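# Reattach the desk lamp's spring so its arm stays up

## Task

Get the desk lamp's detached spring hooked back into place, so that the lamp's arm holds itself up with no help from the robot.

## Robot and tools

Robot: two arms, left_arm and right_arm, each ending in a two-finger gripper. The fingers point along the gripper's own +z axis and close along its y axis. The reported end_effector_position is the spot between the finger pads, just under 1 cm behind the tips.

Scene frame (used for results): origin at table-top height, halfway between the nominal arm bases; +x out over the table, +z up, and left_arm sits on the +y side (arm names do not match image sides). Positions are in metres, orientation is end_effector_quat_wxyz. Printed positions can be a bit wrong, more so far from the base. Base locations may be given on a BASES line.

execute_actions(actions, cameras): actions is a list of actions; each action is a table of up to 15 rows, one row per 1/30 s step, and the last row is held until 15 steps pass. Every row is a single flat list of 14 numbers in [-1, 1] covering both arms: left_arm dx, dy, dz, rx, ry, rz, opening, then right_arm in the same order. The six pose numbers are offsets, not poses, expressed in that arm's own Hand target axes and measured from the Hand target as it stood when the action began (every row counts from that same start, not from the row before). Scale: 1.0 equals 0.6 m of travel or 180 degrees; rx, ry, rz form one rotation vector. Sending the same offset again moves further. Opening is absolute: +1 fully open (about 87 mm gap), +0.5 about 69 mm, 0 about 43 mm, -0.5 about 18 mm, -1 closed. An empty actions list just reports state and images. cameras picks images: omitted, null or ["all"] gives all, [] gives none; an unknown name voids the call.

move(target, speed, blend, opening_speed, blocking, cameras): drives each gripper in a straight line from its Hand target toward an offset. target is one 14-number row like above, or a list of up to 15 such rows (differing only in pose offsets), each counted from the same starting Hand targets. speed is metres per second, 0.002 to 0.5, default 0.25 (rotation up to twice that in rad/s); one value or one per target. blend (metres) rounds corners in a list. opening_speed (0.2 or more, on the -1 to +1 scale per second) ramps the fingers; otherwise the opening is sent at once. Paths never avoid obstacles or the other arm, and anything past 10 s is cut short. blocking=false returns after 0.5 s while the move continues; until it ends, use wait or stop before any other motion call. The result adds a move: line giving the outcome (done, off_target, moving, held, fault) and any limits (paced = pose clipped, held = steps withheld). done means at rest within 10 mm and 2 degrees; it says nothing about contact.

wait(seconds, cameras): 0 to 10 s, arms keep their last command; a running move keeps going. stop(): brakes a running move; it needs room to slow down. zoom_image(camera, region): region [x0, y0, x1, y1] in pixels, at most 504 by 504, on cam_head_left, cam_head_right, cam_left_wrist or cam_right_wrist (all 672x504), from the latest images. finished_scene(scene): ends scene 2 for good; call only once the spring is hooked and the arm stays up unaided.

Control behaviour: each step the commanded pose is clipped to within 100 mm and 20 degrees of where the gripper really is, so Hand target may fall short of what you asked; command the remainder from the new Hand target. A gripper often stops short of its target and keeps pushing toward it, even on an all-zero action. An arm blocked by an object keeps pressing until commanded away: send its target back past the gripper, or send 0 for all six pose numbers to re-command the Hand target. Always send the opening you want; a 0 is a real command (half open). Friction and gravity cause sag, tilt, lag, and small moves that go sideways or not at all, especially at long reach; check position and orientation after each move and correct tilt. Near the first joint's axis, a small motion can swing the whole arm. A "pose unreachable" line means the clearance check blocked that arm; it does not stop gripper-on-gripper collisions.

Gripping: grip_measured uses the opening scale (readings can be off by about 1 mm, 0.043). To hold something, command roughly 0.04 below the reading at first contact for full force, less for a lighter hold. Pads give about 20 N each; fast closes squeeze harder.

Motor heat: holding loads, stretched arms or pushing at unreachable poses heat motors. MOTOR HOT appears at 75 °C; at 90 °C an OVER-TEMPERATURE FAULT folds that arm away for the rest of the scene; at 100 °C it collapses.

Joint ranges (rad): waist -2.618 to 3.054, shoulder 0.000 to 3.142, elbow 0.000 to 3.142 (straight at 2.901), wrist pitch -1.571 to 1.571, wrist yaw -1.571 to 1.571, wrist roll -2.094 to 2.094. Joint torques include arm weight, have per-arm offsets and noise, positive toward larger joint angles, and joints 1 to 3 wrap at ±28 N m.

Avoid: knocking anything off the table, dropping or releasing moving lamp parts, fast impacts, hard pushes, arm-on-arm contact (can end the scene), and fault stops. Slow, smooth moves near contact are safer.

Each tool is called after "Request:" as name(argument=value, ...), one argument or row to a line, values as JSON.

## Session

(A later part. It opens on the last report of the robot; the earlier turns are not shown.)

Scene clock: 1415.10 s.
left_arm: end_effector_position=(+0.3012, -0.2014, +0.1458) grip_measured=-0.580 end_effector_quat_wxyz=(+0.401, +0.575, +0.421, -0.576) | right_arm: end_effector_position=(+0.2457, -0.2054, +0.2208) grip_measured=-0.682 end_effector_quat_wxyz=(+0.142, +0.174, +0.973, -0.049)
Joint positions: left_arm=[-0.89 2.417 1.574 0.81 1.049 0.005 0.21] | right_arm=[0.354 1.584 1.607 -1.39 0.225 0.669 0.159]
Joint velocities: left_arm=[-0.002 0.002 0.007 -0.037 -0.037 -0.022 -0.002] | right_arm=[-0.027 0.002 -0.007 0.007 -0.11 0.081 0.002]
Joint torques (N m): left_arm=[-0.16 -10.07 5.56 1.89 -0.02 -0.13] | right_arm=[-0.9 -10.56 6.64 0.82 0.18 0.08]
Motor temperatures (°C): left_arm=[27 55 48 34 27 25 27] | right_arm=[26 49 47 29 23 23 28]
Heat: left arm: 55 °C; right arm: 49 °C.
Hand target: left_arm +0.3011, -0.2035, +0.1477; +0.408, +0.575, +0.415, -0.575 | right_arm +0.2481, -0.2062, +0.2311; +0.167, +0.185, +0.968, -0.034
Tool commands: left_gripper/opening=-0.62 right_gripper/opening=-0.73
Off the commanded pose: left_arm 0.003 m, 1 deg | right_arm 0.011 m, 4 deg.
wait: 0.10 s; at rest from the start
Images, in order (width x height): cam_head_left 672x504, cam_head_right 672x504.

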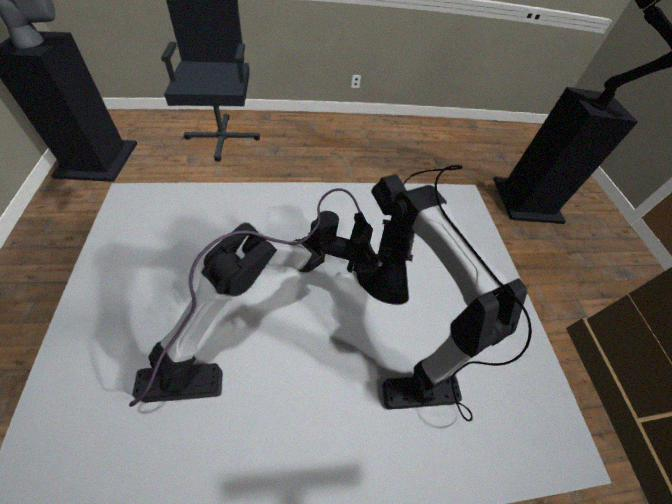

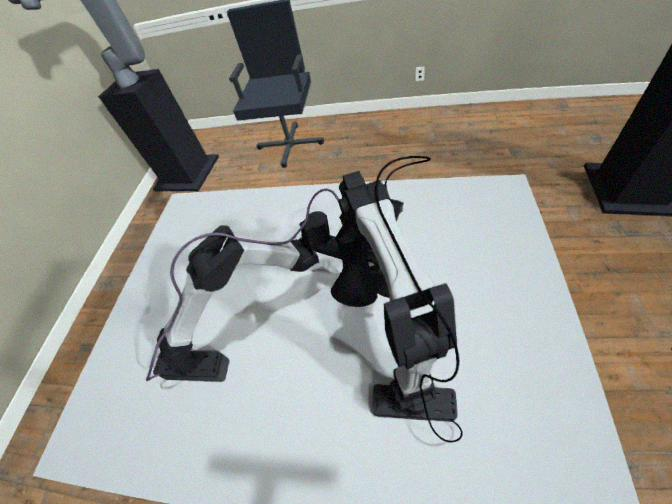

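Request:
wait(
  seconds=0.1,
  cameras=["cam_left_wrist", "cam_right_wrist"],
)

Request:
zoom_image(
  camera="cam_left_wrist",
  region=[280, 190, 380, 360],
)

Request:
zoom_image(
  camera="cam_right_wrist",
  region=[220, 60, 340, 160],
)

Request:
zoom_image(
  camera="cam_left_wrist",
  region=[70, 200, 210, 380],
)

Scene clock: 1422.63 s.
left_arm: end_effector_position=(+0.3012, -0.2014, +0.1458) grip_measured=-0.580 end_effector_quat_wxyz=(+0.401, +0.575, +0.421, -0.576) | right_arm: end_effector_position=(+0.2457, -0.2054, +0.2208) grip_measured=-0.682 end_effector_quat_wxyz=(+0.142, +0.174, +0.973, -0.049)
Joint positions: left_arm=[-0.89 2.417 1.574 0.81 1.049 0.005 0.21] | right_arm=[0.354 1.584 1.607 -1.39 0.225 0.669 0.159]
Joint velocities: left_arm=[-0.007 0.002 -0.012 0.007 0.022 -0.095 -0.005] | right_arm=[-0.007 -0.022 -0.007 -0.037 0.007 0.007 -0.005]
Joint torques (N m): left_arm=[-0.16 -10.06 5.57 1.89 -0.03 -0.13] | right_arm=[-0.91 -10.56 6.65 0.83 0.17 0.08]
Motor temperatures (°C): left_arm=[27 55 48 34 27 25 27] | right_arm=[26 49 47 29 23 23 28]
Heat: left arm: 55 °C; right arm: 49 °C.
Hand target: left_arm +0.3011, -0.2035, +0.1477; +0.408, +0.575, +0.415, -0.575 | right_arm +0.2481, -0.2062, +0.2311; +0.167, +0.185, +0.968, -0.034
Tool commands: left_gripper/opening=-0.62 right_gripper/opening=-0.73
Off the commanded pose: left_arm 0.003 m, 1 deg | right_arm 0.011 m, 4 deg.
wait: 0.10 s; at rest from the start
Images, in order (width x height): cam_left_wrist 672x504, cam_right_wrist 672x504.

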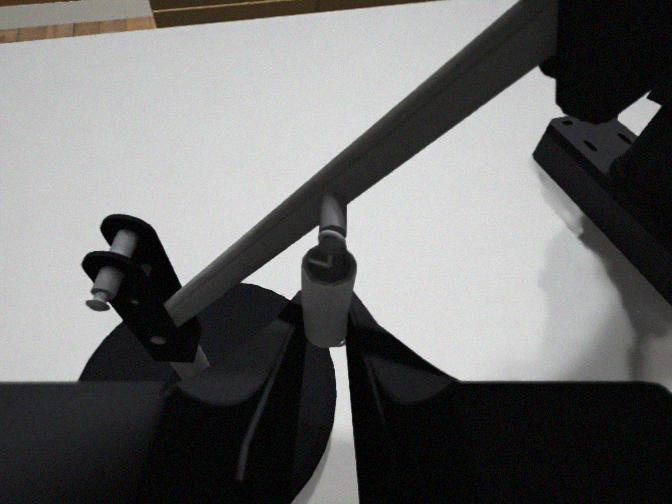

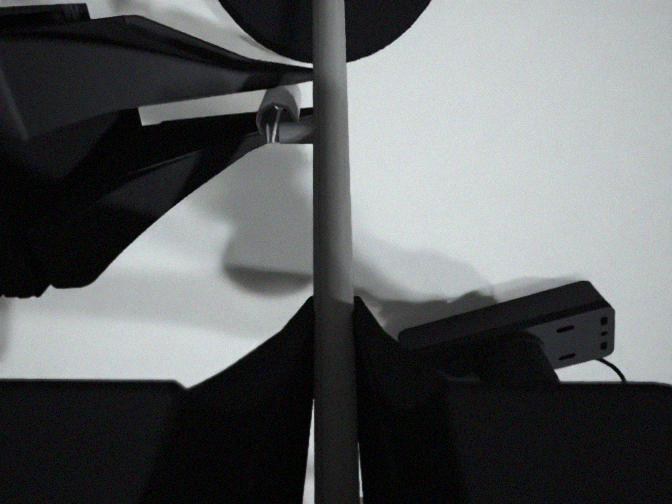

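Scaled by 2.965 from the camera's 672x504 image, which has a finer 960x720 frame.

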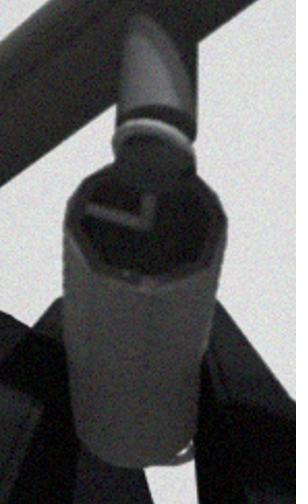

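Scaled by 4.200 from the camera's 672x504 image, which has a finer 960x720 frame.

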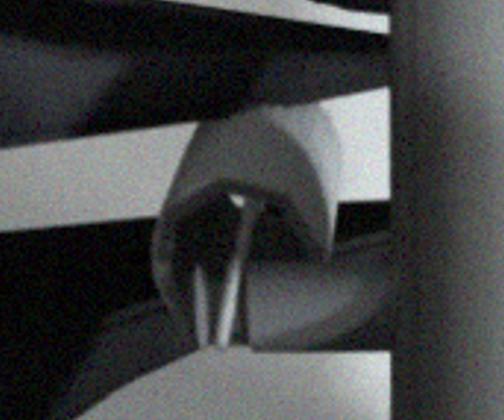

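Scaled by 2.800 from the camera's 672x504 image, which has a finer 960x720 frame.

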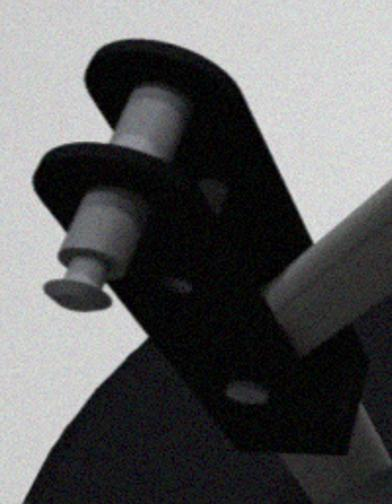

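Request:
move(
  target=[0.015,0,0,0,0,0,-0.64, 0,0,0,0,0,0,-0.73],
  speed=0.04,
  cameras=["cam_left_wrist", "cam_right_wrist"],
)

Request:
zoom_image(
  camera="cam_right_wrist",
  region=[220, 60, 340, 160],
)

Request:
zoom_image(
  camera="cam_left_wrist",
  region=[280, 190, 380, 360],
)

Scene clock: 1454.03 s.
left_arm: end_effector_position=(+0.3022, -0.2025, +0.1453) grip_measured=-0.580 end_effector_quat_wxyz=(+0.410, +0.576, +0.412, -0.575) | right_arm: end_effector_position=(+0.2457, -0.2053, +0.2208) grip_measured=-0.682 end_effector_quat_wxyz=(+0.142, +0.174, +0.973, -0.049)
Joint positions: left_arm=[-0.89 2.429 1.574 0.848 1.049 0.005 0.21] | right_arm=[0.354 1.584 1.607 -1.39 0.225 0.669 0.159]
Joint velocities: left_arm=[0.007 0.022 -0.032 -0.051 0.037 -0.022 -0.005] | right_arm=[0.002 0.022 0.007 -0.051 -0.037 -0.037 0.005]
Joint torques (N m): left_arm=[-0.13 -9.44 5.16 1.73 -0.04 -0.13] | right_arm=[-0.92 -10.58 6.64 0.82 0.18 0.08]
Motor temperatures (°C): left_arm=[27 55 47 35 27 25 27] | right_arm=[26 49 47 29 23 23 28]
Heat: left arm: 55 °C; right arm: 49 °C.
Hand target: left_arm +0.3011, -0.2034, +0.1386; +0.408, +0.575, +0.415, -0.575 | right_arm +0.2481, -0.2062, +0.2311; +0.167, +0.185, +0.968, -0.034
Off the commanded pose: left_arm 0.007 m, 0 deg | right_arm 0.011 m, 4 deg.
move: off_target (right_arm)
Images, in order (width x height): cam_left_wrist 672x504, cam_right_wrist 672x504.

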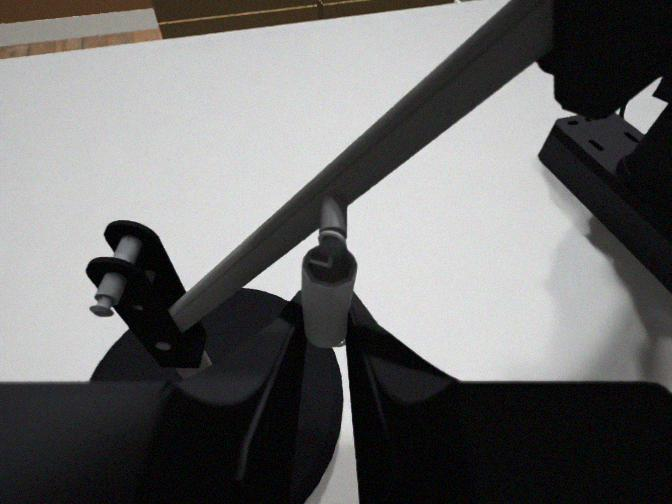

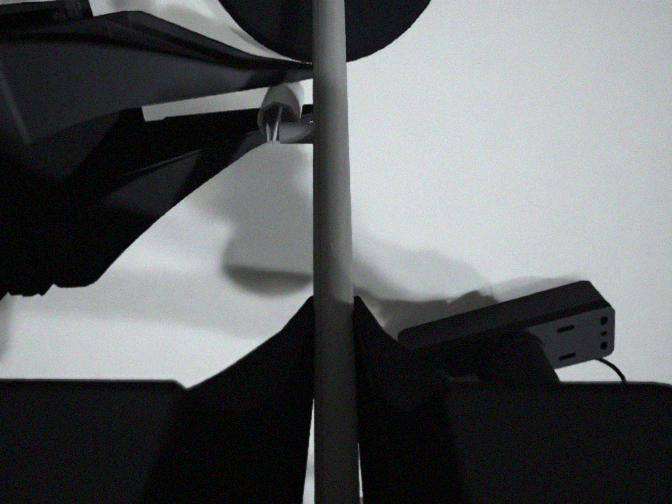

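Scaled by 4.200 from the camera's 672x504 image, which has a finer 960x720 frame.

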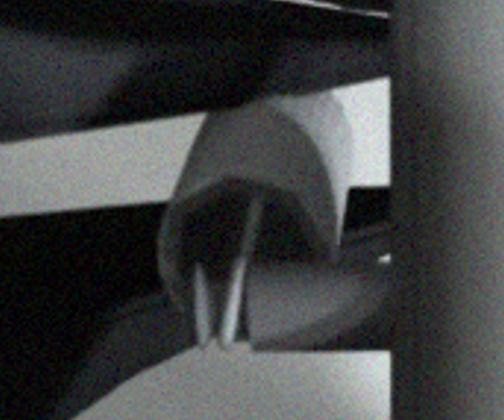

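Scaled by 2.965 from the camera's 672x504 image, which has a finer 960x720 frame.

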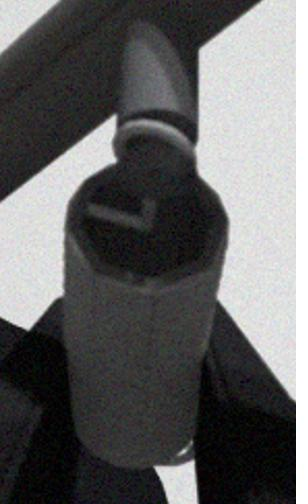

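Request:
move(
  target=[0.012,0,0,0,0,0,-0.64, 0,0,0,0,0,0,-0.73],
  speed=0.04,
  cameras=["cam_left_wrist", "cam_right_wrist"],
)

Request:
zoom_image(
  camera="cam_right_wrist",
  region=[220, 60, 340, 160],
)

Request:
zoom_image(
  camera="cam_left_wrist",
  region=[280, 190, 380, 360],
)

Scene clock: 1459.00 s.
left_arm: end_effector_position=(+0.3031, -0.2035, +0.1449) grip_measured=-0.580 end_effector_quat_wxyz=(+0.419, +0.577, +0.403, -0.574) | right_arm: end_effector_position=(+0.2456, -0.2052, +0.2208) grip_measured=-0.682 end_effector_quat_wxyz=(+0.142, +0.174, +0.973, -0.049)
Joint positions: left_arm=[-0.89 2.44 1.574 0.883 1.049 0.005 0.21] | right_arm=[0.354 1.584 1.607 -1.39 0.224 0.669 0.159]
Joint velocities: left_arm=[-0.007 -0.017 0.017 0.007 0.022 0.022 -0.005] | right_arm=[0.012 -0.017 -0.002 -0.037 -0.037 -0.022 -0.005]
Joint torques (N m): left_arm=[-0.14 -9.07 4.85 1.56 -0.04 -0.14] | right_arm=[-0.92 -10.58 6.61 0.82 0.18 0.08]
Motor temperatures (°C): left_arm=[27 55 47 35 27 25 27] | right_arm=[26 49 47 29 23 23 28]
Heat: left arm: 55 °C; right arm: 49 °C.
Hand target: left_arm +0.3011, -0.2033, +0.1315; +0.408, +0.575, +0.415, -0.575 | right_arm +0.2481, -0.2062, +0.2311; +0.167, +0.185, +0.968, -0.034
Off the commanded pose: left_arm 0.014 m, 2 deg | right_arm 0.011 m, 4 deg.
move: off_target (left_arm, right_arm)
Images, in order (width x height): cam_left_wrist 672x504, cam_right_wrist 672x504.

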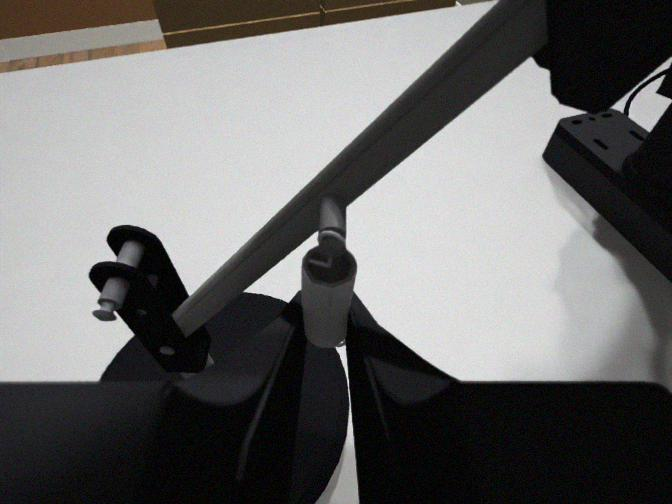

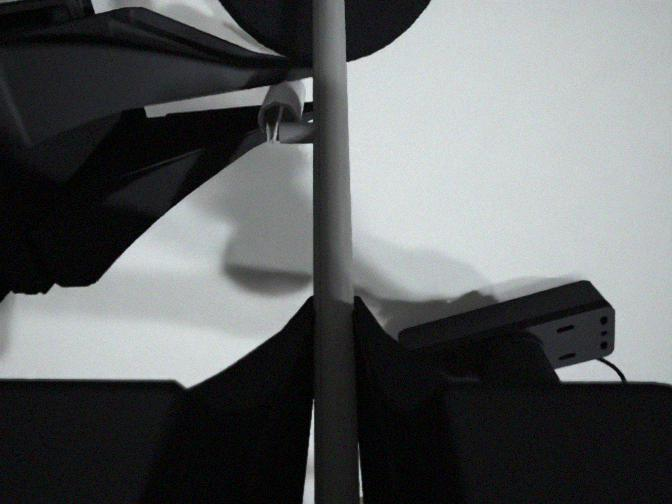

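Scaled by 4.200 from the camera's 672x504 image, which has a finer 960x720 frame.

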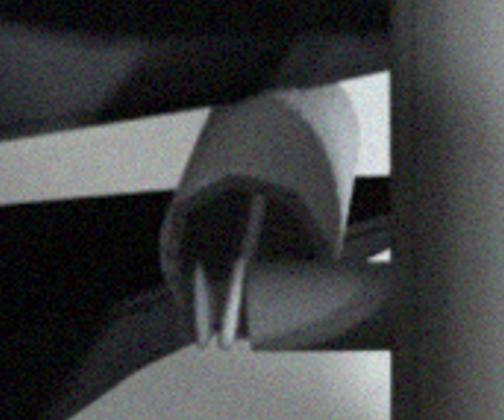

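Scaled by 2.965 from the camera's 672x504 image, which has a finer 960x720 frame.

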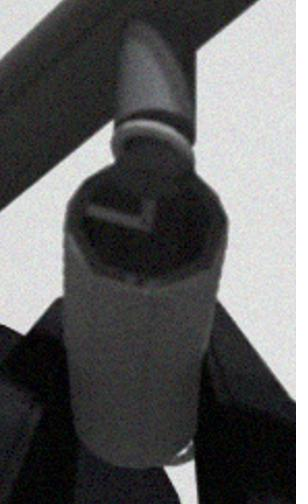

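Request:
move(
  target=[0.0167,0,0,0,0,0,-0.64, 0,0,0,0,0,0,-0.73],
  speed=0.04,
  cameras=["cam_left_wrist", "cam_right_wrist"],
)

Request:
zoom_image(
  camera="cam_left_wrist",
  region=[280, 190, 380, 360],
)

Scene clock: 1470.87 s.
left_arm: end_effector_position=(+0.3040, -0.2046, +0.1443) grip_measured=-0.580 end_effector_quat_wxyz=(+0.430, +0.578, +0.391, -0.572) | right_arm: end_effector_position=(+0.2456, -0.2051, +0.2208) grip_measured=-0.682 end_effector_quat_wxyz=(+0.142, +0.174, +0.973, -0.049)
Joint positions: left_arm=[-0.89 2.455 1.574 0.932 1.049 0.005 0.21] | right_arm=[0.354 1.584 1.607 -1.39 0.223 0.669 0.159]
Joint velocities: left_arm=[-0.007 -0.007 -0.022 0.037 -0.022 0.022 -0.002] | right_arm=[-0.002 0.007 0.012 -0.007 -0.037 0.081 -0.015]
Joint torques (N m): left_arm=[-0.12 -8.5 4.41 1.35 -0.06 -0.14] | right_arm=[-0.9 -10.59 6.63 0.82 0.2 0.08]
Motor temperatures (°C): left_arm=[27 55 47 35 27 25 27] | right_arm=[26 49 47 29 23 23 28]
Heat: left arm: 55 °C; right arm: 49 °C.
Hand target: left_arm +0.3010, -0.2031, +0.1214; +0.408, +0.575, +0.415, -0.575 | right_arm +0.2481, -0.2062, +0.2311; +0.167, +0.185, +0.968, -0.034
Off the commanded pose: left_arm 0.023 m, 4 deg | right_arm 0.011 m, 4 deg.
move: off_target (left_arm, right_arm)
Images, in order (width x height): cam_left_wrist 672x504, cam_right_wrist 672x504.

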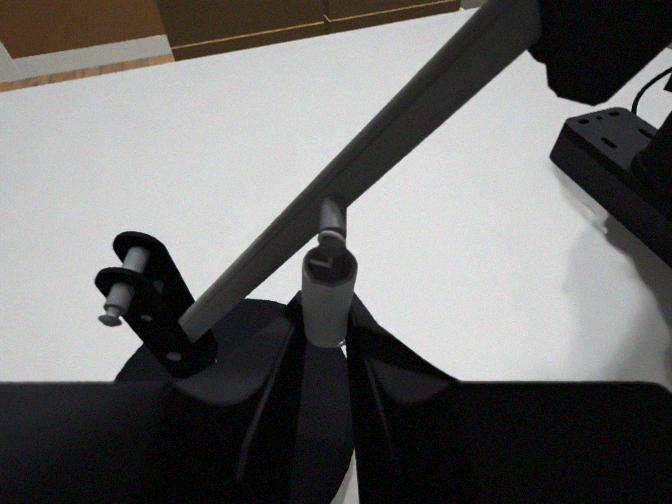

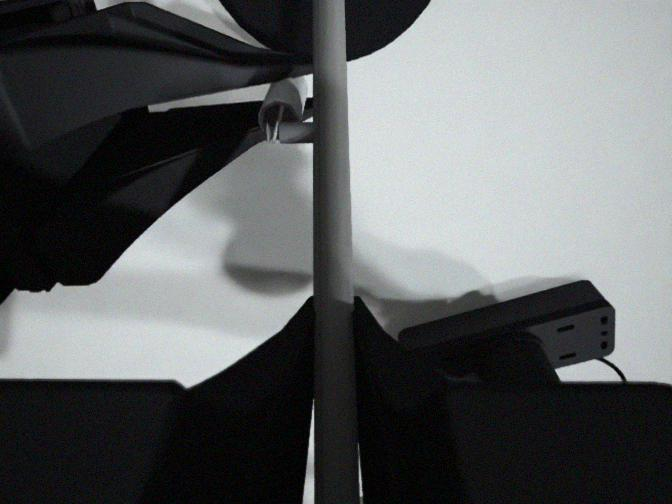

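Scaled by 2.965 from the camera's 672x504 image, which has a finer 960x720 frame.

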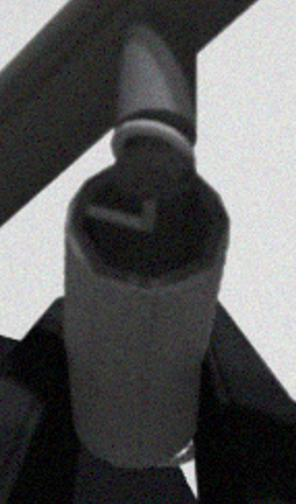

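Request:
move(
  target=[0.0167,0,0,0,0,0,-0.64, 0,0,0,0,0,0,-0.73],
  speed=0.04,
  cameras=["cam_left_wrist", "cam_right_wrist"],
)

Request:
zoom_image(
  camera="cam_left_wrist",
  region=[280, 190, 380, 360],
)

Scene clock: 1482.17 s.
left_arm: end_effector_position=(+0.3049, -0.2056, +0.1438) grip_measured=-0.580 end_effector_quat_wxyz=(+0.442, +0.579, +0.379, -0.571) | right_arm: end_effector_position=(+0.2455, -0.2050, +0.2208) grip_measured=-0.682 end_effector_quat_wxyz=(+0.141, +0.174, +0.973, -0.048)
Joint positions: left_arm=[-0.89 2.47 1.574 0.981 1.049 0.005 0.21] | right_arm=[0.354 1.584 1.607 -1.39 0.223 0.669 0.159]
Joint velocities: left_arm=[-0.007 0.007 -0.017 0.007 -0.051 0.007 -0.011] | right_arm=[0.007 -0.007 -0.022 0.007 -0.022 -0.022 -0.005]
Joint torques (N m): left_arm=[-0.09 -8.01 3.96 1.12 -0.07 -0.16] | right_arm=[-0.9 -10.56 6.64 0.82 0.2 0.08]
Motor temperatures (°C): left_arm=[27 55 46 34 27 25 28] | right_arm=[26 49 47 28 23 23 28]
Heat: left arm: 55 °C; right arm: 49 °C.
Hand target: left_arm +0.3010, -0.2030, +0.1113; +0.408, +0.575, +0.415, -0.575 | right_arm +0.2481, -0.2062, +0.2311; +0.167, +0.185, +0.968, -0.034
Off the commanded pose: left_arm 0.033 m, 6 deg | right_arm 0.011 m, 4 deg.
move: off_target (left_arm, right_arm)
Images, in order (width x height): cam_left_wrist 672x504, cam_right_wrist 672x504.

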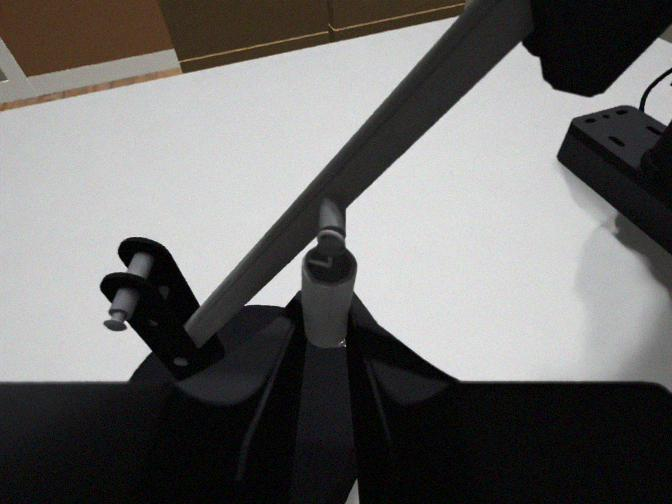

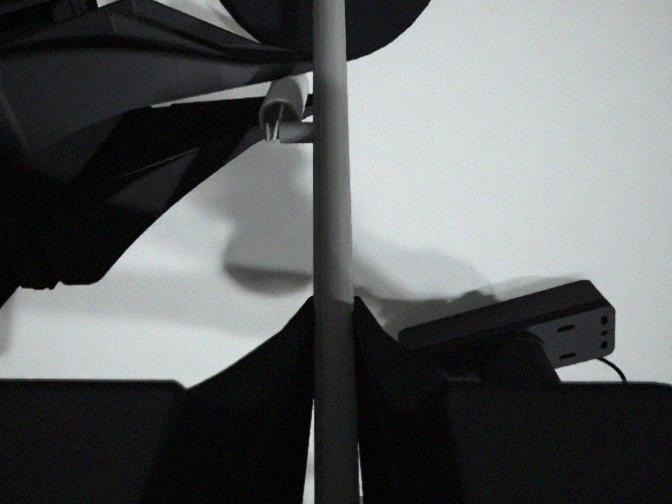

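Scaled by 2.965 from the camera's 672x504 image, which has a finer 960x720 frame.

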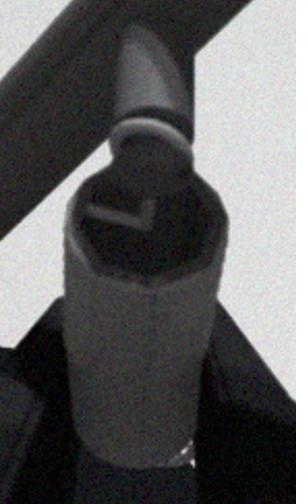

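Request:
move(
  target=[0.033,0,0,0,0.028,0,-0.66, 0,0,0,0,0,0,-0.73],
  speed=0.04,
  cameras=["cam_left_wrist", "cam_right_wrist"],
)

Request:
zoom_image(
  camera="cam_left_wrist",
  region=[280, 190, 380, 360],
)

Scene clock: 1531.43 s.
left_arm: end_effector_position=(+0.3059, -0.2063, +0.1316) grip_measured=-0.580 end_effector_quat_wxyz=(+0.446, +0.600, +0.372, -0.550) | right_arm: end_effector_position=(+0.2425, -0.2040, +0.2182) grip_measured=-0.682 end_effector_quat_wxyz=(+0.133, +0.173, +0.975, -0.047)
Joint positions: left_arm=[-0.893 2.47 1.576 0.902 1.049 0.119 0.21] | right_arm=[0.354 1.584 1.597 -1.393 0.212 0.669 0.159]
Joint velocities: left_arm=[-0.002 -0.002 -0.017 -0.095 -0.051 0.022 -0.005] | right_arm=[-0.017 -0.002 -0.002 0.007 0.007 -0.037 -0.002]
Joint torques (N m): left_arm=[-0.38 -8.76 4.23 0.28 -0.17 -0.03] | right_arm=[-0.9 -10.63 7.5 0.83 0.32 0.08]
Motor temperatures (°C): left_arm=[27 51 44 32 27 25 28] | right_arm=[26 50 47 28 23 24 28]
Heat: left arm: 51 °C; right arm: 50 °C.
Hand target: left_arm +0.3010, -0.2030, +0.0915; +0.389, +0.599, +0.433, -0.550 | right_arm +0.2480, -0.2062, +0.2311; +0.167, +0.185, +0.968, -0.034
Off the commanded pose: left_arm 0.041 m, 10 deg | right_arm 0.014 m, 4 deg.
move: off_target (left_arm, right_arm)
Images, in order (width x height): cam_left_wrist 672x504, cam_right_wrist 672x504.

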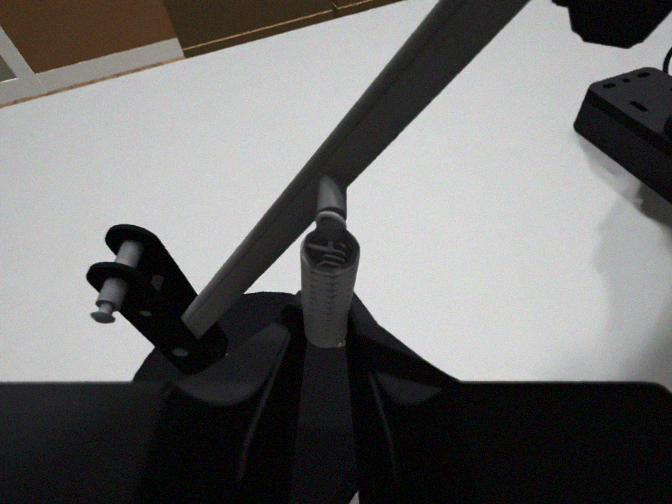

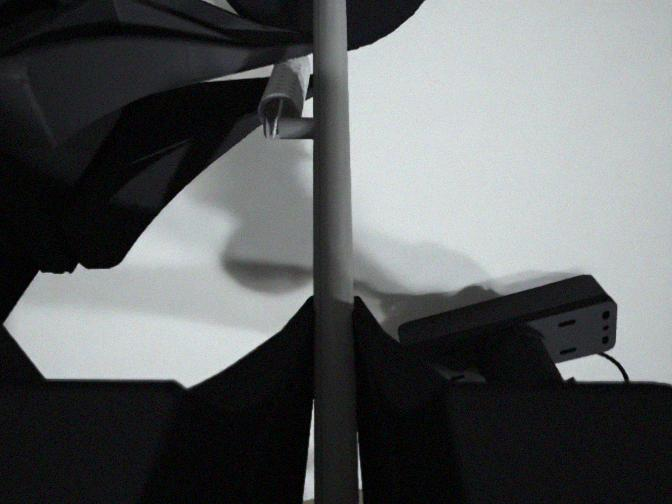

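Scaled by 2.965 from the camera's 672x504 image, which has a finer 960x720 frame.

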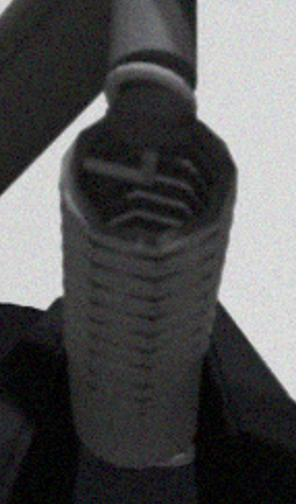

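Request:
move(
  target=[-0.0933,0,-0.0082,0,-0.028,0,-0.66, 0,0,0,0,0,0,-0.73],
  speed=0.05,
  cameras=["cam_left_wrist"],
)

Scene clock: 1620.30 s.
left_arm: end_effector_position=(+0.3015, -0.2050, +0.1423) grip_measured=-0.580 end_effector_quat_wxyz=(+0.419, +0.578, +0.400, -0.575) | right_arm: end_effector_position=(+0.2425, -0.2040, +0.2182) grip_measured=-0.682 end_effector_quat_wxyz=(+0.133, +0.173, +0.975, -0.046)
Joint positions: left_arm=[-0.893 2.45 1.577 0.899 1.051 0.002 0.21] | right_arm=[0.354 1.584 1.597 -1.393 0.212 0.669 0.159]
Joint velocities: left_arm=[0.007 -0.007 0.002 0.007 0.007 -0.037 0.02] | right_arm=[-0.002 -0.002 -0.012 -0.022 -0.066 0.022 -0.009]
Joint torques (N m): left_arm=[0.14 -12.56 5.09 1.07 -0.06 -0.15] | right_arm=[-0.88 -10.62 7.51 0.83 0.31 0.08]
Motor temperatures (°C): left_arm=[27 57 43 28 27 25 28] | right_arm=[26 50 45 28 23 24 28]
Heat: left arm: 57 °C; right arm: 50 °C.
Hand target: left_arm +0.3011, -0.2035, +0.1477; +0.407, +0.575, +0.415, -0.575 | right_arm +0.2480, -0.2062, +0.2311; +0.167, +0.185, +0.968, -0.034
Off the commanded pose: left_arm 0.006 m, 2 deg | right_arm 0.014 m, 4 deg.
move: off_target (right_arm)
Images, in order (width x height): cam_left_wrist 672x504.

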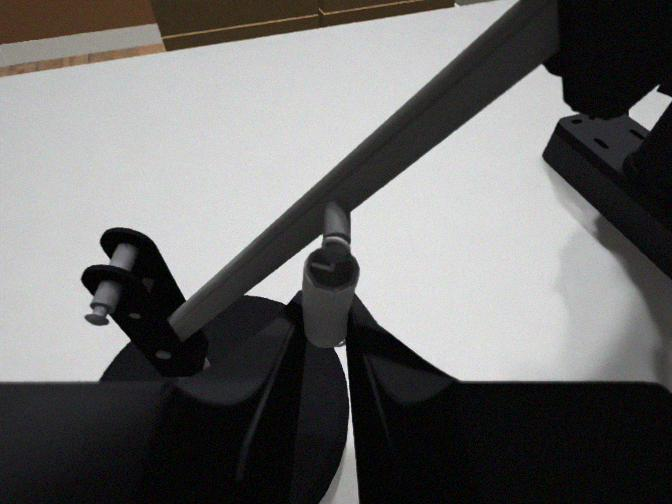

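Request:
move(
  target=[0,0,0,0,0,0,-0.3, 0,0,0,0,0,0,-0.73],
  speed=0.05,
  opening_speed=0.4,
  cameras=["cam_left_wrist"],
)

Scene clock: 1624.17 s.
left_arm: end_effector_position=(+0.2995, -0.2028, +0.1322) grip_measured=-0.300 end_effector_quat_wxyz=(+0.396, +0.575, +0.423, -0.578) | right_arm: end_effector_position=(+0.2425, -0.2041, +0.2182) grip_measured=-0.682 end_effector_quat_wxyz=(+0.134, +0.173, +0.975, -0.047)
Joint positions: left_arm=[-0.893 2.45 1.575 0.838 1.051 -0.001 0.35] | right_arm=[0.354 1.584 1.597 -1.393 0.212 0.669 0.159]
Joint velocities: left_arm=[-0.007 -0.012 0.002 -0.022 0.007 -0.007 -0.004] | right_arm=[-0.002 -0.002 -0.017 -0.051 0.022 -0.066 -0.009]
Joint torques (N m): left_arm=[0.16 -12.67 5.37 1.62 -0.03 -0.09] | right_arm=[-0.91 -10.62 7.53 0.83 0.31 0.08]
Motor temperatures (°C): left_arm=[27 58 43 28 27 25 28] | right_arm=[26 50 45 28 23 24 28]
Heat: left arm: 58 °C; right arm: 50 °C.
Hand target: left_arm +0.3011, -0.2035, +0.1478; +0.407, +0.575, +0.415, -0.575 | right_arm +0.2480, -0.2062, +0.2311; +0.167, +0.185, +0.968, -0.034
Off the commanded pose: left_arm 0.016 m, 2 deg | right_arm 0.014 m, 4 deg.
move: off_target (left_arm, right_arm)
Images, in order (width x height): cam_left_wrist 672x504.

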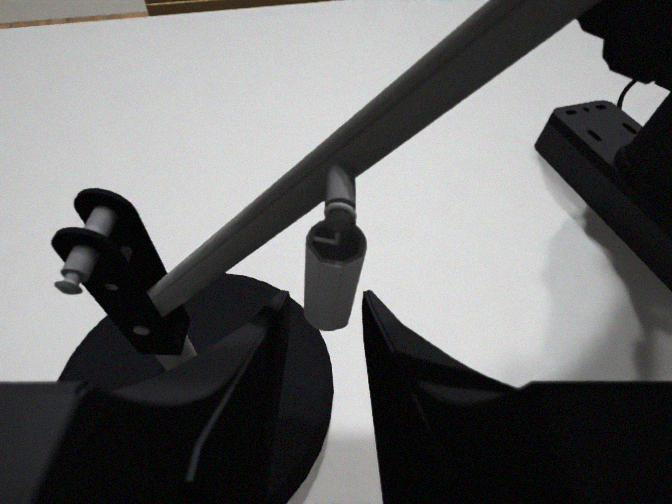

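Request:
move(
  target=[
    [-0.05,0,-0.0117,0,0,0,-0.3, 0,0,0,0,0,0,-0.73],
    [-0.0167,0,-0.0117,0,0,0,-0.3, 0,0,0,0,0,0,-0.73],
  ],
  speed=0.06,
  cameras=["cam_left_wrist"],
)

Scene clock: 1635.43 s.
left_arm: end_effector_position=(+0.2969, -0.1998, +0.1482) grip_measured=-0.300 end_effector_quat_wxyz=(+0.393, +0.574, +0.427, -0.578) | right_arm: end_effector_position=(+0.2425, -0.2041, +0.2182) grip_measured=-0.682 end_effector_quat_wxyz=(+0.134, +0.173, +0.975, -0.047)
Joint positions: left_arm=[-0.893 2.399 1.562 0.79 1.051 -0.001 0.35] | right_arm=[0.354 1.584 1.597 -1.393 0.212 0.669 0.159]
Joint velocities: left_arm=[-0.002 -0.007 0.002 -0.051 0.007 0.066 0.004] | right_arm=[-0.002 -0.022 0.012 -0.007 -0.007 -0.007 0.002]
Joint torques (N m): left_arm=[1.2 -11.21 5.29 1.88 0.09 -0.06] | right_arm=[-0.91 -10.65 7.54 0.83 0.31 0.08]
Motor temperatures (°C): left_arm=[27 61 43 30 27 25 28] | right_arm=[26 50 45 28 23 24 28]
Heat: left arm: 61 °C; right arm: 50 °C.
Hand target: left_arm +0.3031, -0.1970, +0.1577; +0.407, +0.575, +0.415, -0.575 | right_arm +0.2480, -0.2062, +0.2311; +0.167, +0.185, +0.968, -0.034
Off the commanded pose: left_arm 0.012 m, 2 deg | right_arm 0.014 m, 4 deg.
move: off_target (left_arm, right_arm)
Images, in order (width x height): cam_left_wrist 672x504.

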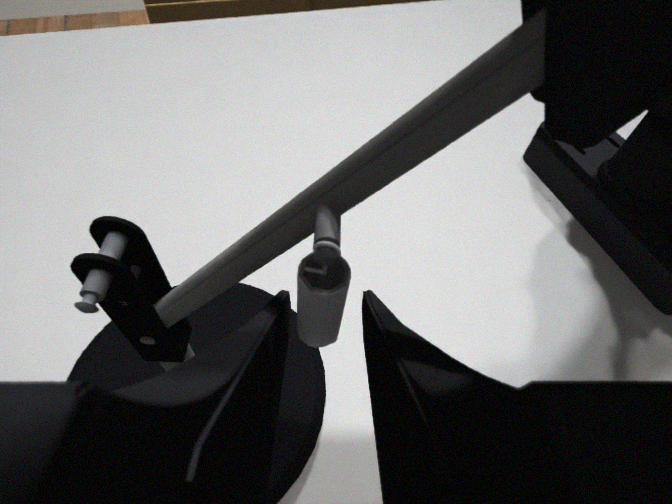

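Request:
move(
  target=[
    [-0.04,0.01,-0.04,0,0,0,-0.3, 0,0,0,0,0,0,-0.73],
    [-0.007,0.005,-0.008,0,0,0,-0.3, 0,0,0,0,0,0,-0.73],
  ],
  speed=0.06,
  cameras=["cam_left_wrist"],
)

Scene clock: 1643.87 s.
left_arm: end_effector_position=(+0.3057, -0.1882, +0.1555) grip_measured=-0.300 end_effector_quat_wxyz=(+0.393, +0.573, +0.427, -0.578) | right_arm: end_effector_position=(+0.2425, -0.2041, +0.2182) grip_measured=-0.682 end_effector_quat_wxyz=(+0.134, +0.173, +0.975, -0.047)
Joint positions: left_arm=[-0.865 2.373 1.546 0.779 1.076 -0.001 0.35] | right_arm=[0.354 1.584 1.597 -1.393 0.212 0.669 0.159]
Joint velocities: left_arm=[0.012 -0.007 -0.007 0.007 0.037 0.022 0.001] | right_arm=[0.012 -0.007 -0.007 0.007 -0.022 0.066 -0.009]
Joint torques (N m): left_arm=[-0.36 -9.8 6.78 1.87 -0.05 -0.07] | right_arm=[-0.9 -10.63 7.51 0.83 0.31 0.08]
Motor temperatures (°C): left_arm=[27 62 43 30 27 25 28] | right_arm=[26 50 45 28 23 24 28]
Heat: left arm: 62 °C; right arm: 50 °C.
Hand target: left_arm +0.3076, -0.1934, +0.1621; +0.407, +0.575, +0.415, -0.575 | right_arm +0.2480, -0.2062, +0.2311; +0.167, +0.185, +0.968, -0.034
Off the commanded pose: left_arm 0.009 m, 2 deg | right_arm 0.014 m, 4 deg.
move: off_target (right_arm)
Images, in order (width x height): cam_left_wrist 672x504.

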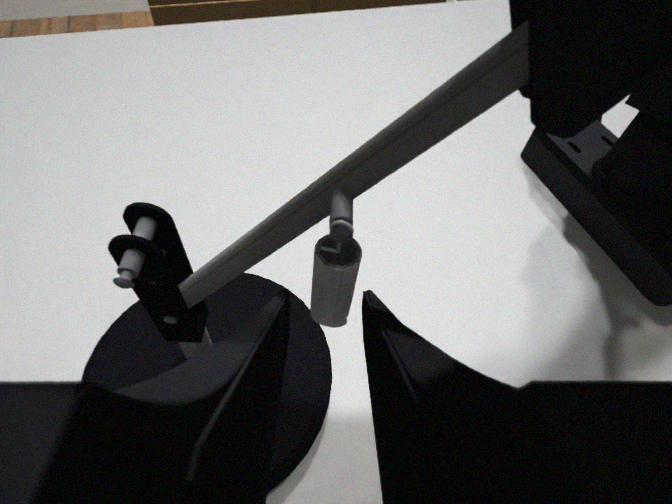

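Request:
move(
  target=[0.0067,-0.0025,0.0117,0,0,0,-0.3, 0,0,0,0,0,0,-0.73],
  speed=0.05,
  cameras=["cam_left_wrist"],
)

Scene clock: 1651.23 s.
left_arm: end_effector_position=(+0.3029, -0.1918, +0.1483) grip_measured=-0.300 end_effector_quat_wxyz=(+0.392, +0.572, +0.431, -0.577) | right_arm: end_effector_position=(+0.2425, -0.2041, +0.2182) grip_measured=-0.682 end_effector_quat_wxyz=(+0.134, +0.173, +0.975, -0.047)
Joint positions: left_arm=[-0.874 2.388 1.546 0.785 1.062 -0.001 0.35] | right_arm=[0.354 1.584 1.597 -1.393 0.212 0.669 0.159]
Joint velocities: left_arm=[-0.012 0.007 -0.012 -0.022 -0.022 -0.037 0.009] | right_arm=[0.002 0.012 0.007 -0.066 -0.022 -0.095 -0.009]
Joint torques (N m): left_arm=[-0.7 -9.8 7.45 1.88 -0.03 -0.07] | right_arm=[-0.91 -10.62 7.53 0.83 0.3 0.08]
Motor temperatures (°C): left_arm=[27 61 44 31 27 25 28] | right_arm=[26 50 45 28 23 24 28]
Heat: left arm: 61 °C; right arm: 50 °C.
Hand target: left_arm +0.3040, -0.1996, +0.1578; +0.407, +0.575, +0.415, -0.575 | right_arm +0.2480, -0.2062, +0.2311; +0.167, +0.185, +0.968, -0.034
Off the commanded pose: left_arm 0.012 m, 3 deg | right_arm 0.014 m, 4 deg.
move: off_target (left_arm, right_arm)
Images, in order (width x height): cam_left_wrist 672x504.

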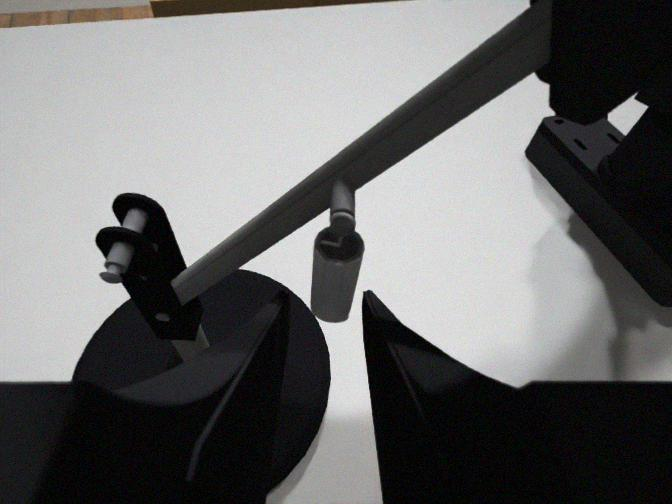

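Request:
move(
  target=[-0.004,-0.0035,0.01,0,0,0,-0.3, 0,0,0,0,0,0,-0.73],
  speed=0.05,
  cameras=["cam_left_wrist"],
)

Scene clock: 1655.63 s.
left_arm: end_effector_position=(+0.2996, -0.1974, +0.1519) grip_measured=-0.300 end_effector_quat_wxyz=(+0.395, +0.573, +0.428, -0.577) | right_arm: end_effector_position=(+0.2425, -0.2041, +0.2182) grip_measured=-0.682 end_effector_quat_wxyz=(+0.134, +0.173, +0.975, -0.047)
Joint positions: left_arm=[-0.887 2.388 1.556 0.787 1.05 -0.001 0.35] | right_arm=[0.354 1.584 1.597 -1.393 0.212 0.669 0.159]
Joint velocities: left_arm=[-0.012 0.002 -0.007 0.022 0.037 0.022 -0.009] | right_arm=[0.007 -0.002 -0.012 -0.066 -0.037 -0.051 0.005]
Joint torques (N m): left_arm=[-0.64 -9.83 7.54 1.79 -0.04 -0.08] | right_arm=[-0.9 -10.65 7.54 0.83 0.31 0.08]
Motor temperatures (°C): left_arm=[27 61 45 31 27 25 28] | right_arm=[26 50 45 28 23 24 28]
Heat: left arm: 61 °C; right arm: 50 °C.
Hand target: left_arm +0.3001, -0.2047, +0.1603; +0.408, +0.575, +0.415, -0.575 | right_arm +0.2480, -0.2062, +0.2311; +0.167, +0.185, +0.968, -0.034
Off the commanded pose: left_arm 0.011 m, 2 deg | right_arm 0.014 m, 4 deg.
move: off_target (left_arm, right_arm)
Images, in order (width x height): cam_left_wrist 672x504.

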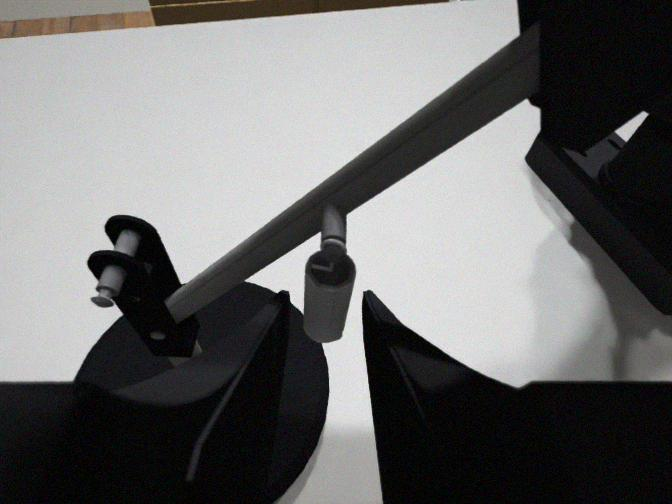

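Request:
move(
  target=[
    [-0.008,0,-0.03,0,0,0,-0.3, 0,0,0,0,0,0,-0.73],
    [-0.004,0,-0.0045,0,0,0,-0.3, 0,0,0,0,0,0,-0.73],
  ],
  speed=0.06,
  cameras=["cam_left_wrist"],
)

Scene clock: 1667.23 s.
left_arm: end_effector_position=(+0.3003, -0.1948, +0.1493) grip_measured=-0.300 end_effector_quat_wxyz=(+0.393, +0.573, +0.430, -0.577) | right_arm: end_effector_position=(+0.2425, -0.2041, +0.2182) grip_measured=-0.682 end_effector_quat_wxyz=(+0.134, +0.173, +0.975, -0.047)
Joint positions: left_arm=[-0.883 2.388 1.548 0.787 1.054 -0.001 0.35] | right_arm=[0.354 1.584 1.597 -1.393 0.212 0.669 0.159]
Joint velocities: left_arm=[0.007 -0.002 -0.007 0.066 -0.066 -0.022 0.019] | right_arm=[0.017 0.007 0.002 -0.007 -0.007 -0.066 -0.009]
Joint torques (N m): left_arm=[-0.65 -10.59 7.47 1.76 -0.03 -0.09] | right_arm=[-0.9 -10.66 7.54 0.83 0.31 0.08]
Motor temperatures (°C): left_arm=[27 62 45 31 27 25 27] | right_arm=[26 50 45 28 23 24 28]
Heat: left arm: 62 °C; right arm: 50 °C.
Hand target: left_arm +0.3009, -0.2022, +0.1626; +0.407, +0.575, +0.415, -0.575 | right_arm +0.2480, -0.2062, +0.2311; +0.167, +0.185, +0.968, -0.034
Off the commanded pose: left_arm 0.015 m, 2 deg | right_arm 0.014 m, 4 deg.
move: off_target (left_arm, right_arm)
Images, in order (width x height): cam_left_wrist 672x504.

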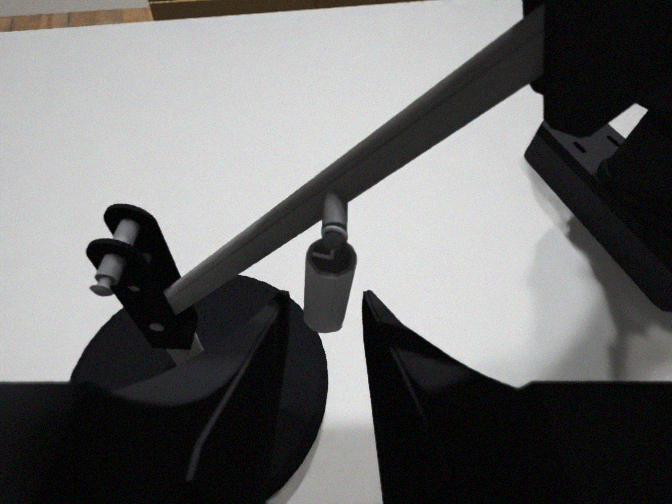

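Request:
move(
  target=[
    [-0.03,0,0,0,0,0,-0.3, 0,0,0,0,0,0,-0.73],
    [0.003,0,0,0,0,0,-0.3, 0,0,0,0,0,0,-0.73],
  ],
  speed=0.06,
  cameras=["cam_left_wrist"],
)

Scene clock: 1677.43 s.
left_arm: end_effector_position=(+0.3017, -0.1962, +0.1520) grip_measured=-0.300 end_effector_quat_wxyz=(+0.394, +0.572, +0.430, -0.577) | right_arm: end_effector_position=(+0.2425, -0.2041, +0.2182) grip_measured=-0.682 end_effector_quat_wxyz=(+0.134, +0.173, +0.975, -0.047)
Joint positions: left_arm=[-0.883 2.388 1.56 0.777 1.053 -0.001 0.35] | right_arm=[0.354 1.584 1.597 -1.393 0.212 0.669 0.159]
Joint velocities: left_arm=[0.002 0.002 -0.017 -0.022 -0.022 0.095 0.001] | right_arm=[-0.002 0.017 -0.002 0.051 0.007 -0.081 -0.002]
Joint torques (N m): left_arm=[-0.65 -10.28 6.61 1.87 -0.04 -0.08] | right_arm=[-0.91 -10.66 7.53 0.83 0.31 0.08]
Motor temperatures (°C): left_arm=[27 64 45 31 27 25 27] | right_arm=[26 50 45 28 23 24 28]
Heat: left arm: 64 °C; right arm: 50 °C.
Hand target: left_arm +0.3010, -0.2021, +0.1608; +0.407, +0.575, +0.415, -0.575 | right_arm +0.2480, -0.2062, +0.2311; +0.167, +0.185, +0.968, -0.034
Off the commanded pose: left_arm 0.011 m, 2 deg | right_arm 0.014 m, 4 deg.
move: off_target (left_arm, right_arm)
Images, in order (width x height): cam_left_wrist 672x504.

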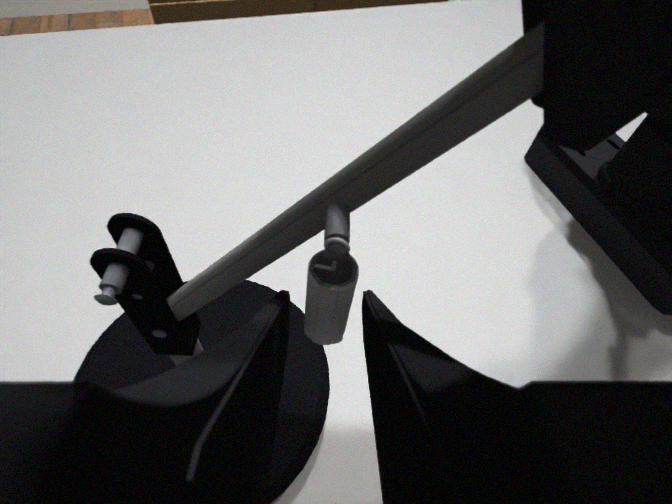

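Request:
move(
  target=[0,0,0,0,0,0,-0.66, 0,0,0,0,0,0,-0.73],
  speed=0.05,
  opening_speed=0.3,
  cameras=["cam_left_wrist", "cam_right_wrist"],
)

Request:
zoom_image(
  camera="cam_left_wrist",
  region=[280, 190, 380, 360],
)

Scene clock: 1683.53 s.
left_arm: end_effector_position=(+0.3018, -0.1962, +0.1521) grip_measured=-0.581 end_effector_quat_wxyz=(+0.394, +0.572, +0.430, -0.576) | right_arm: end_effector_position=(+0.2425, -0.2041, +0.2182) grip_measured=-0.682 end_effector_quat_wxyz=(+0.134, +0.173, +0.975, -0.047)
Joint positions: left_arm=[-0.883 2.388 1.56 0.778 1.053 -0.001 0.209] | right_arm=[0.354 1.584 1.597 -1.393 0.212 0.669 0.159]
Joint velocities: left_arm=[-0.002 -0.017 0.007 -0.037 -0.081 0.022 -0.002] | right_arm=[0.007 0.022 -0.012 0.051 -0.007 0.154 0.002]
Joint torques (N m): left_arm=[-0.65 -10.26 6.63 1.89 -0.04 -0.08] | right_arm=[-0.9 -10.63 7.53 0.83 0.31 0.08]
Motor temperatures (°C): left_arm=[27 64 44 32 27 25 27] | right_arm=[26 50 45 28 23 24 28]
Heat: left arm: 64 °C; right arm: 50 °C.
Hand target: left_arm +0.3011, -0.2021, +0.1608; +0.407, +0.575, +0.415, -0.575 | right_arm +0.2480, -0.2062, +0.2311; +0.167, +0.185, +0.968, -0.034
Off the commanded pose: left_arm 0.010 m, 2 deg | right_arm 0.014 m, 4 deg.
move: off_target (right_arm)
Images, in order (width x height): cam_left_wrist 672x504, cam_right_wrist 672x504.

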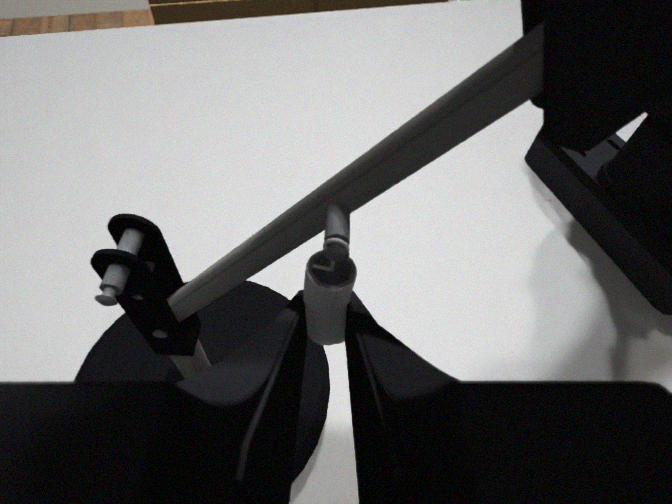

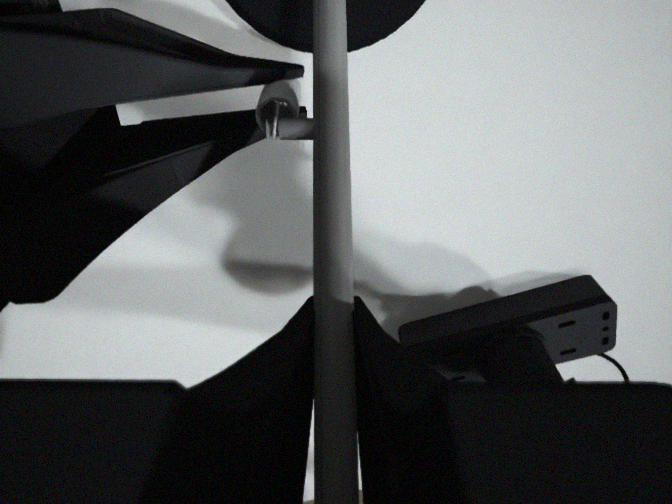

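Scaled by 2.965 from the camera's 672x504 image, which has a finer 960x720 frame.

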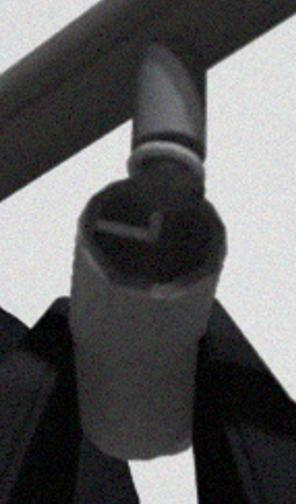

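Request:
move(
  target=[
    [-0.0028,0.018,0,0,0,0.0972,-0.66, 0,0,0,0,0,0,-0.73],
    [-0.0108,0.0344,0,0,0,0.1944,-0.66, 0,0,0,0,0,0,-0.73],
  ],
  speed=0.08,
  blend=0.004,
  cameras=["cam_left_wrist", "cam_right_wrist"],
)

Scene clock: 1697.70 s.
left_arm: end_effector_position=(+0.3234, -0.2053, +0.1607) grip_measured=-0.581 end_effector_quat_wxyz=(+0.552, +0.674, +0.235, -0.432) | right_arm: end_effector_position=(+0.2425, -0.2041, +0.2182) grip_measured=-0.682 end_effector_quat_wxyz=(+0.134, +0.173, +0.975, -0.047)
Joint positions: left_arm=[-0.885 2.388 1.56 0.79 1.052 0.604 0.209] | right_arm=[0.354 1.584 1.597 -1.393 0.212 0.669 0.159]
Joint velocities: left_arm=[-0.012 -0.007 0.002 -0.007 0.007 0.022 0.002] | right_arm=[0.002 0.002 -0.012 -0.066 -0.022 0.11 -0.015]
Joint torques (N m): left_arm=[-0.73 -10.73 5.27 1.82 -0.06 -0.08] | right_arm=[-0.91 -10.63 7.56 0.84 0.31 0.08]
Motor temperatures (°C): left_arm=[27 65 44 33 27 25 28] | right_arm=[26 50 45 28 23 24 28]
Heat: left arm: 65 °C; right arm: 50 °C.
Hand target: left_arm +0.3206, -0.2089, +0.1671; +0.561, +0.673, +0.223, -0.426 | right_arm +0.2480, -0.2062, +0.2311; +0.167, +0.185, +0.968, -0.034
Off the commanded pose: left_arm 0.008 m, 2 deg | right_arm 0.014 m, 4 deg.
move: off_target (right_arm)
Images, in order (width x height): cam_left_wrist 672x504, cam_right_wrist 672x504.

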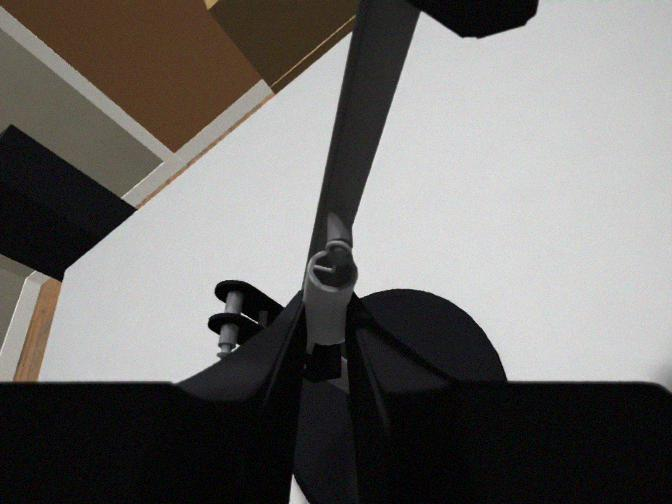

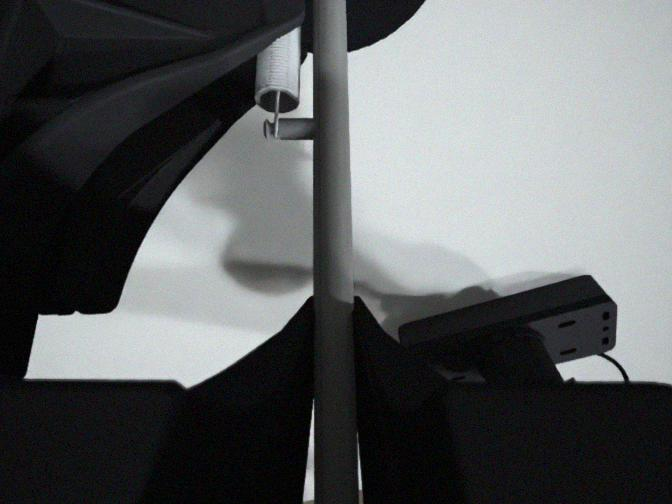

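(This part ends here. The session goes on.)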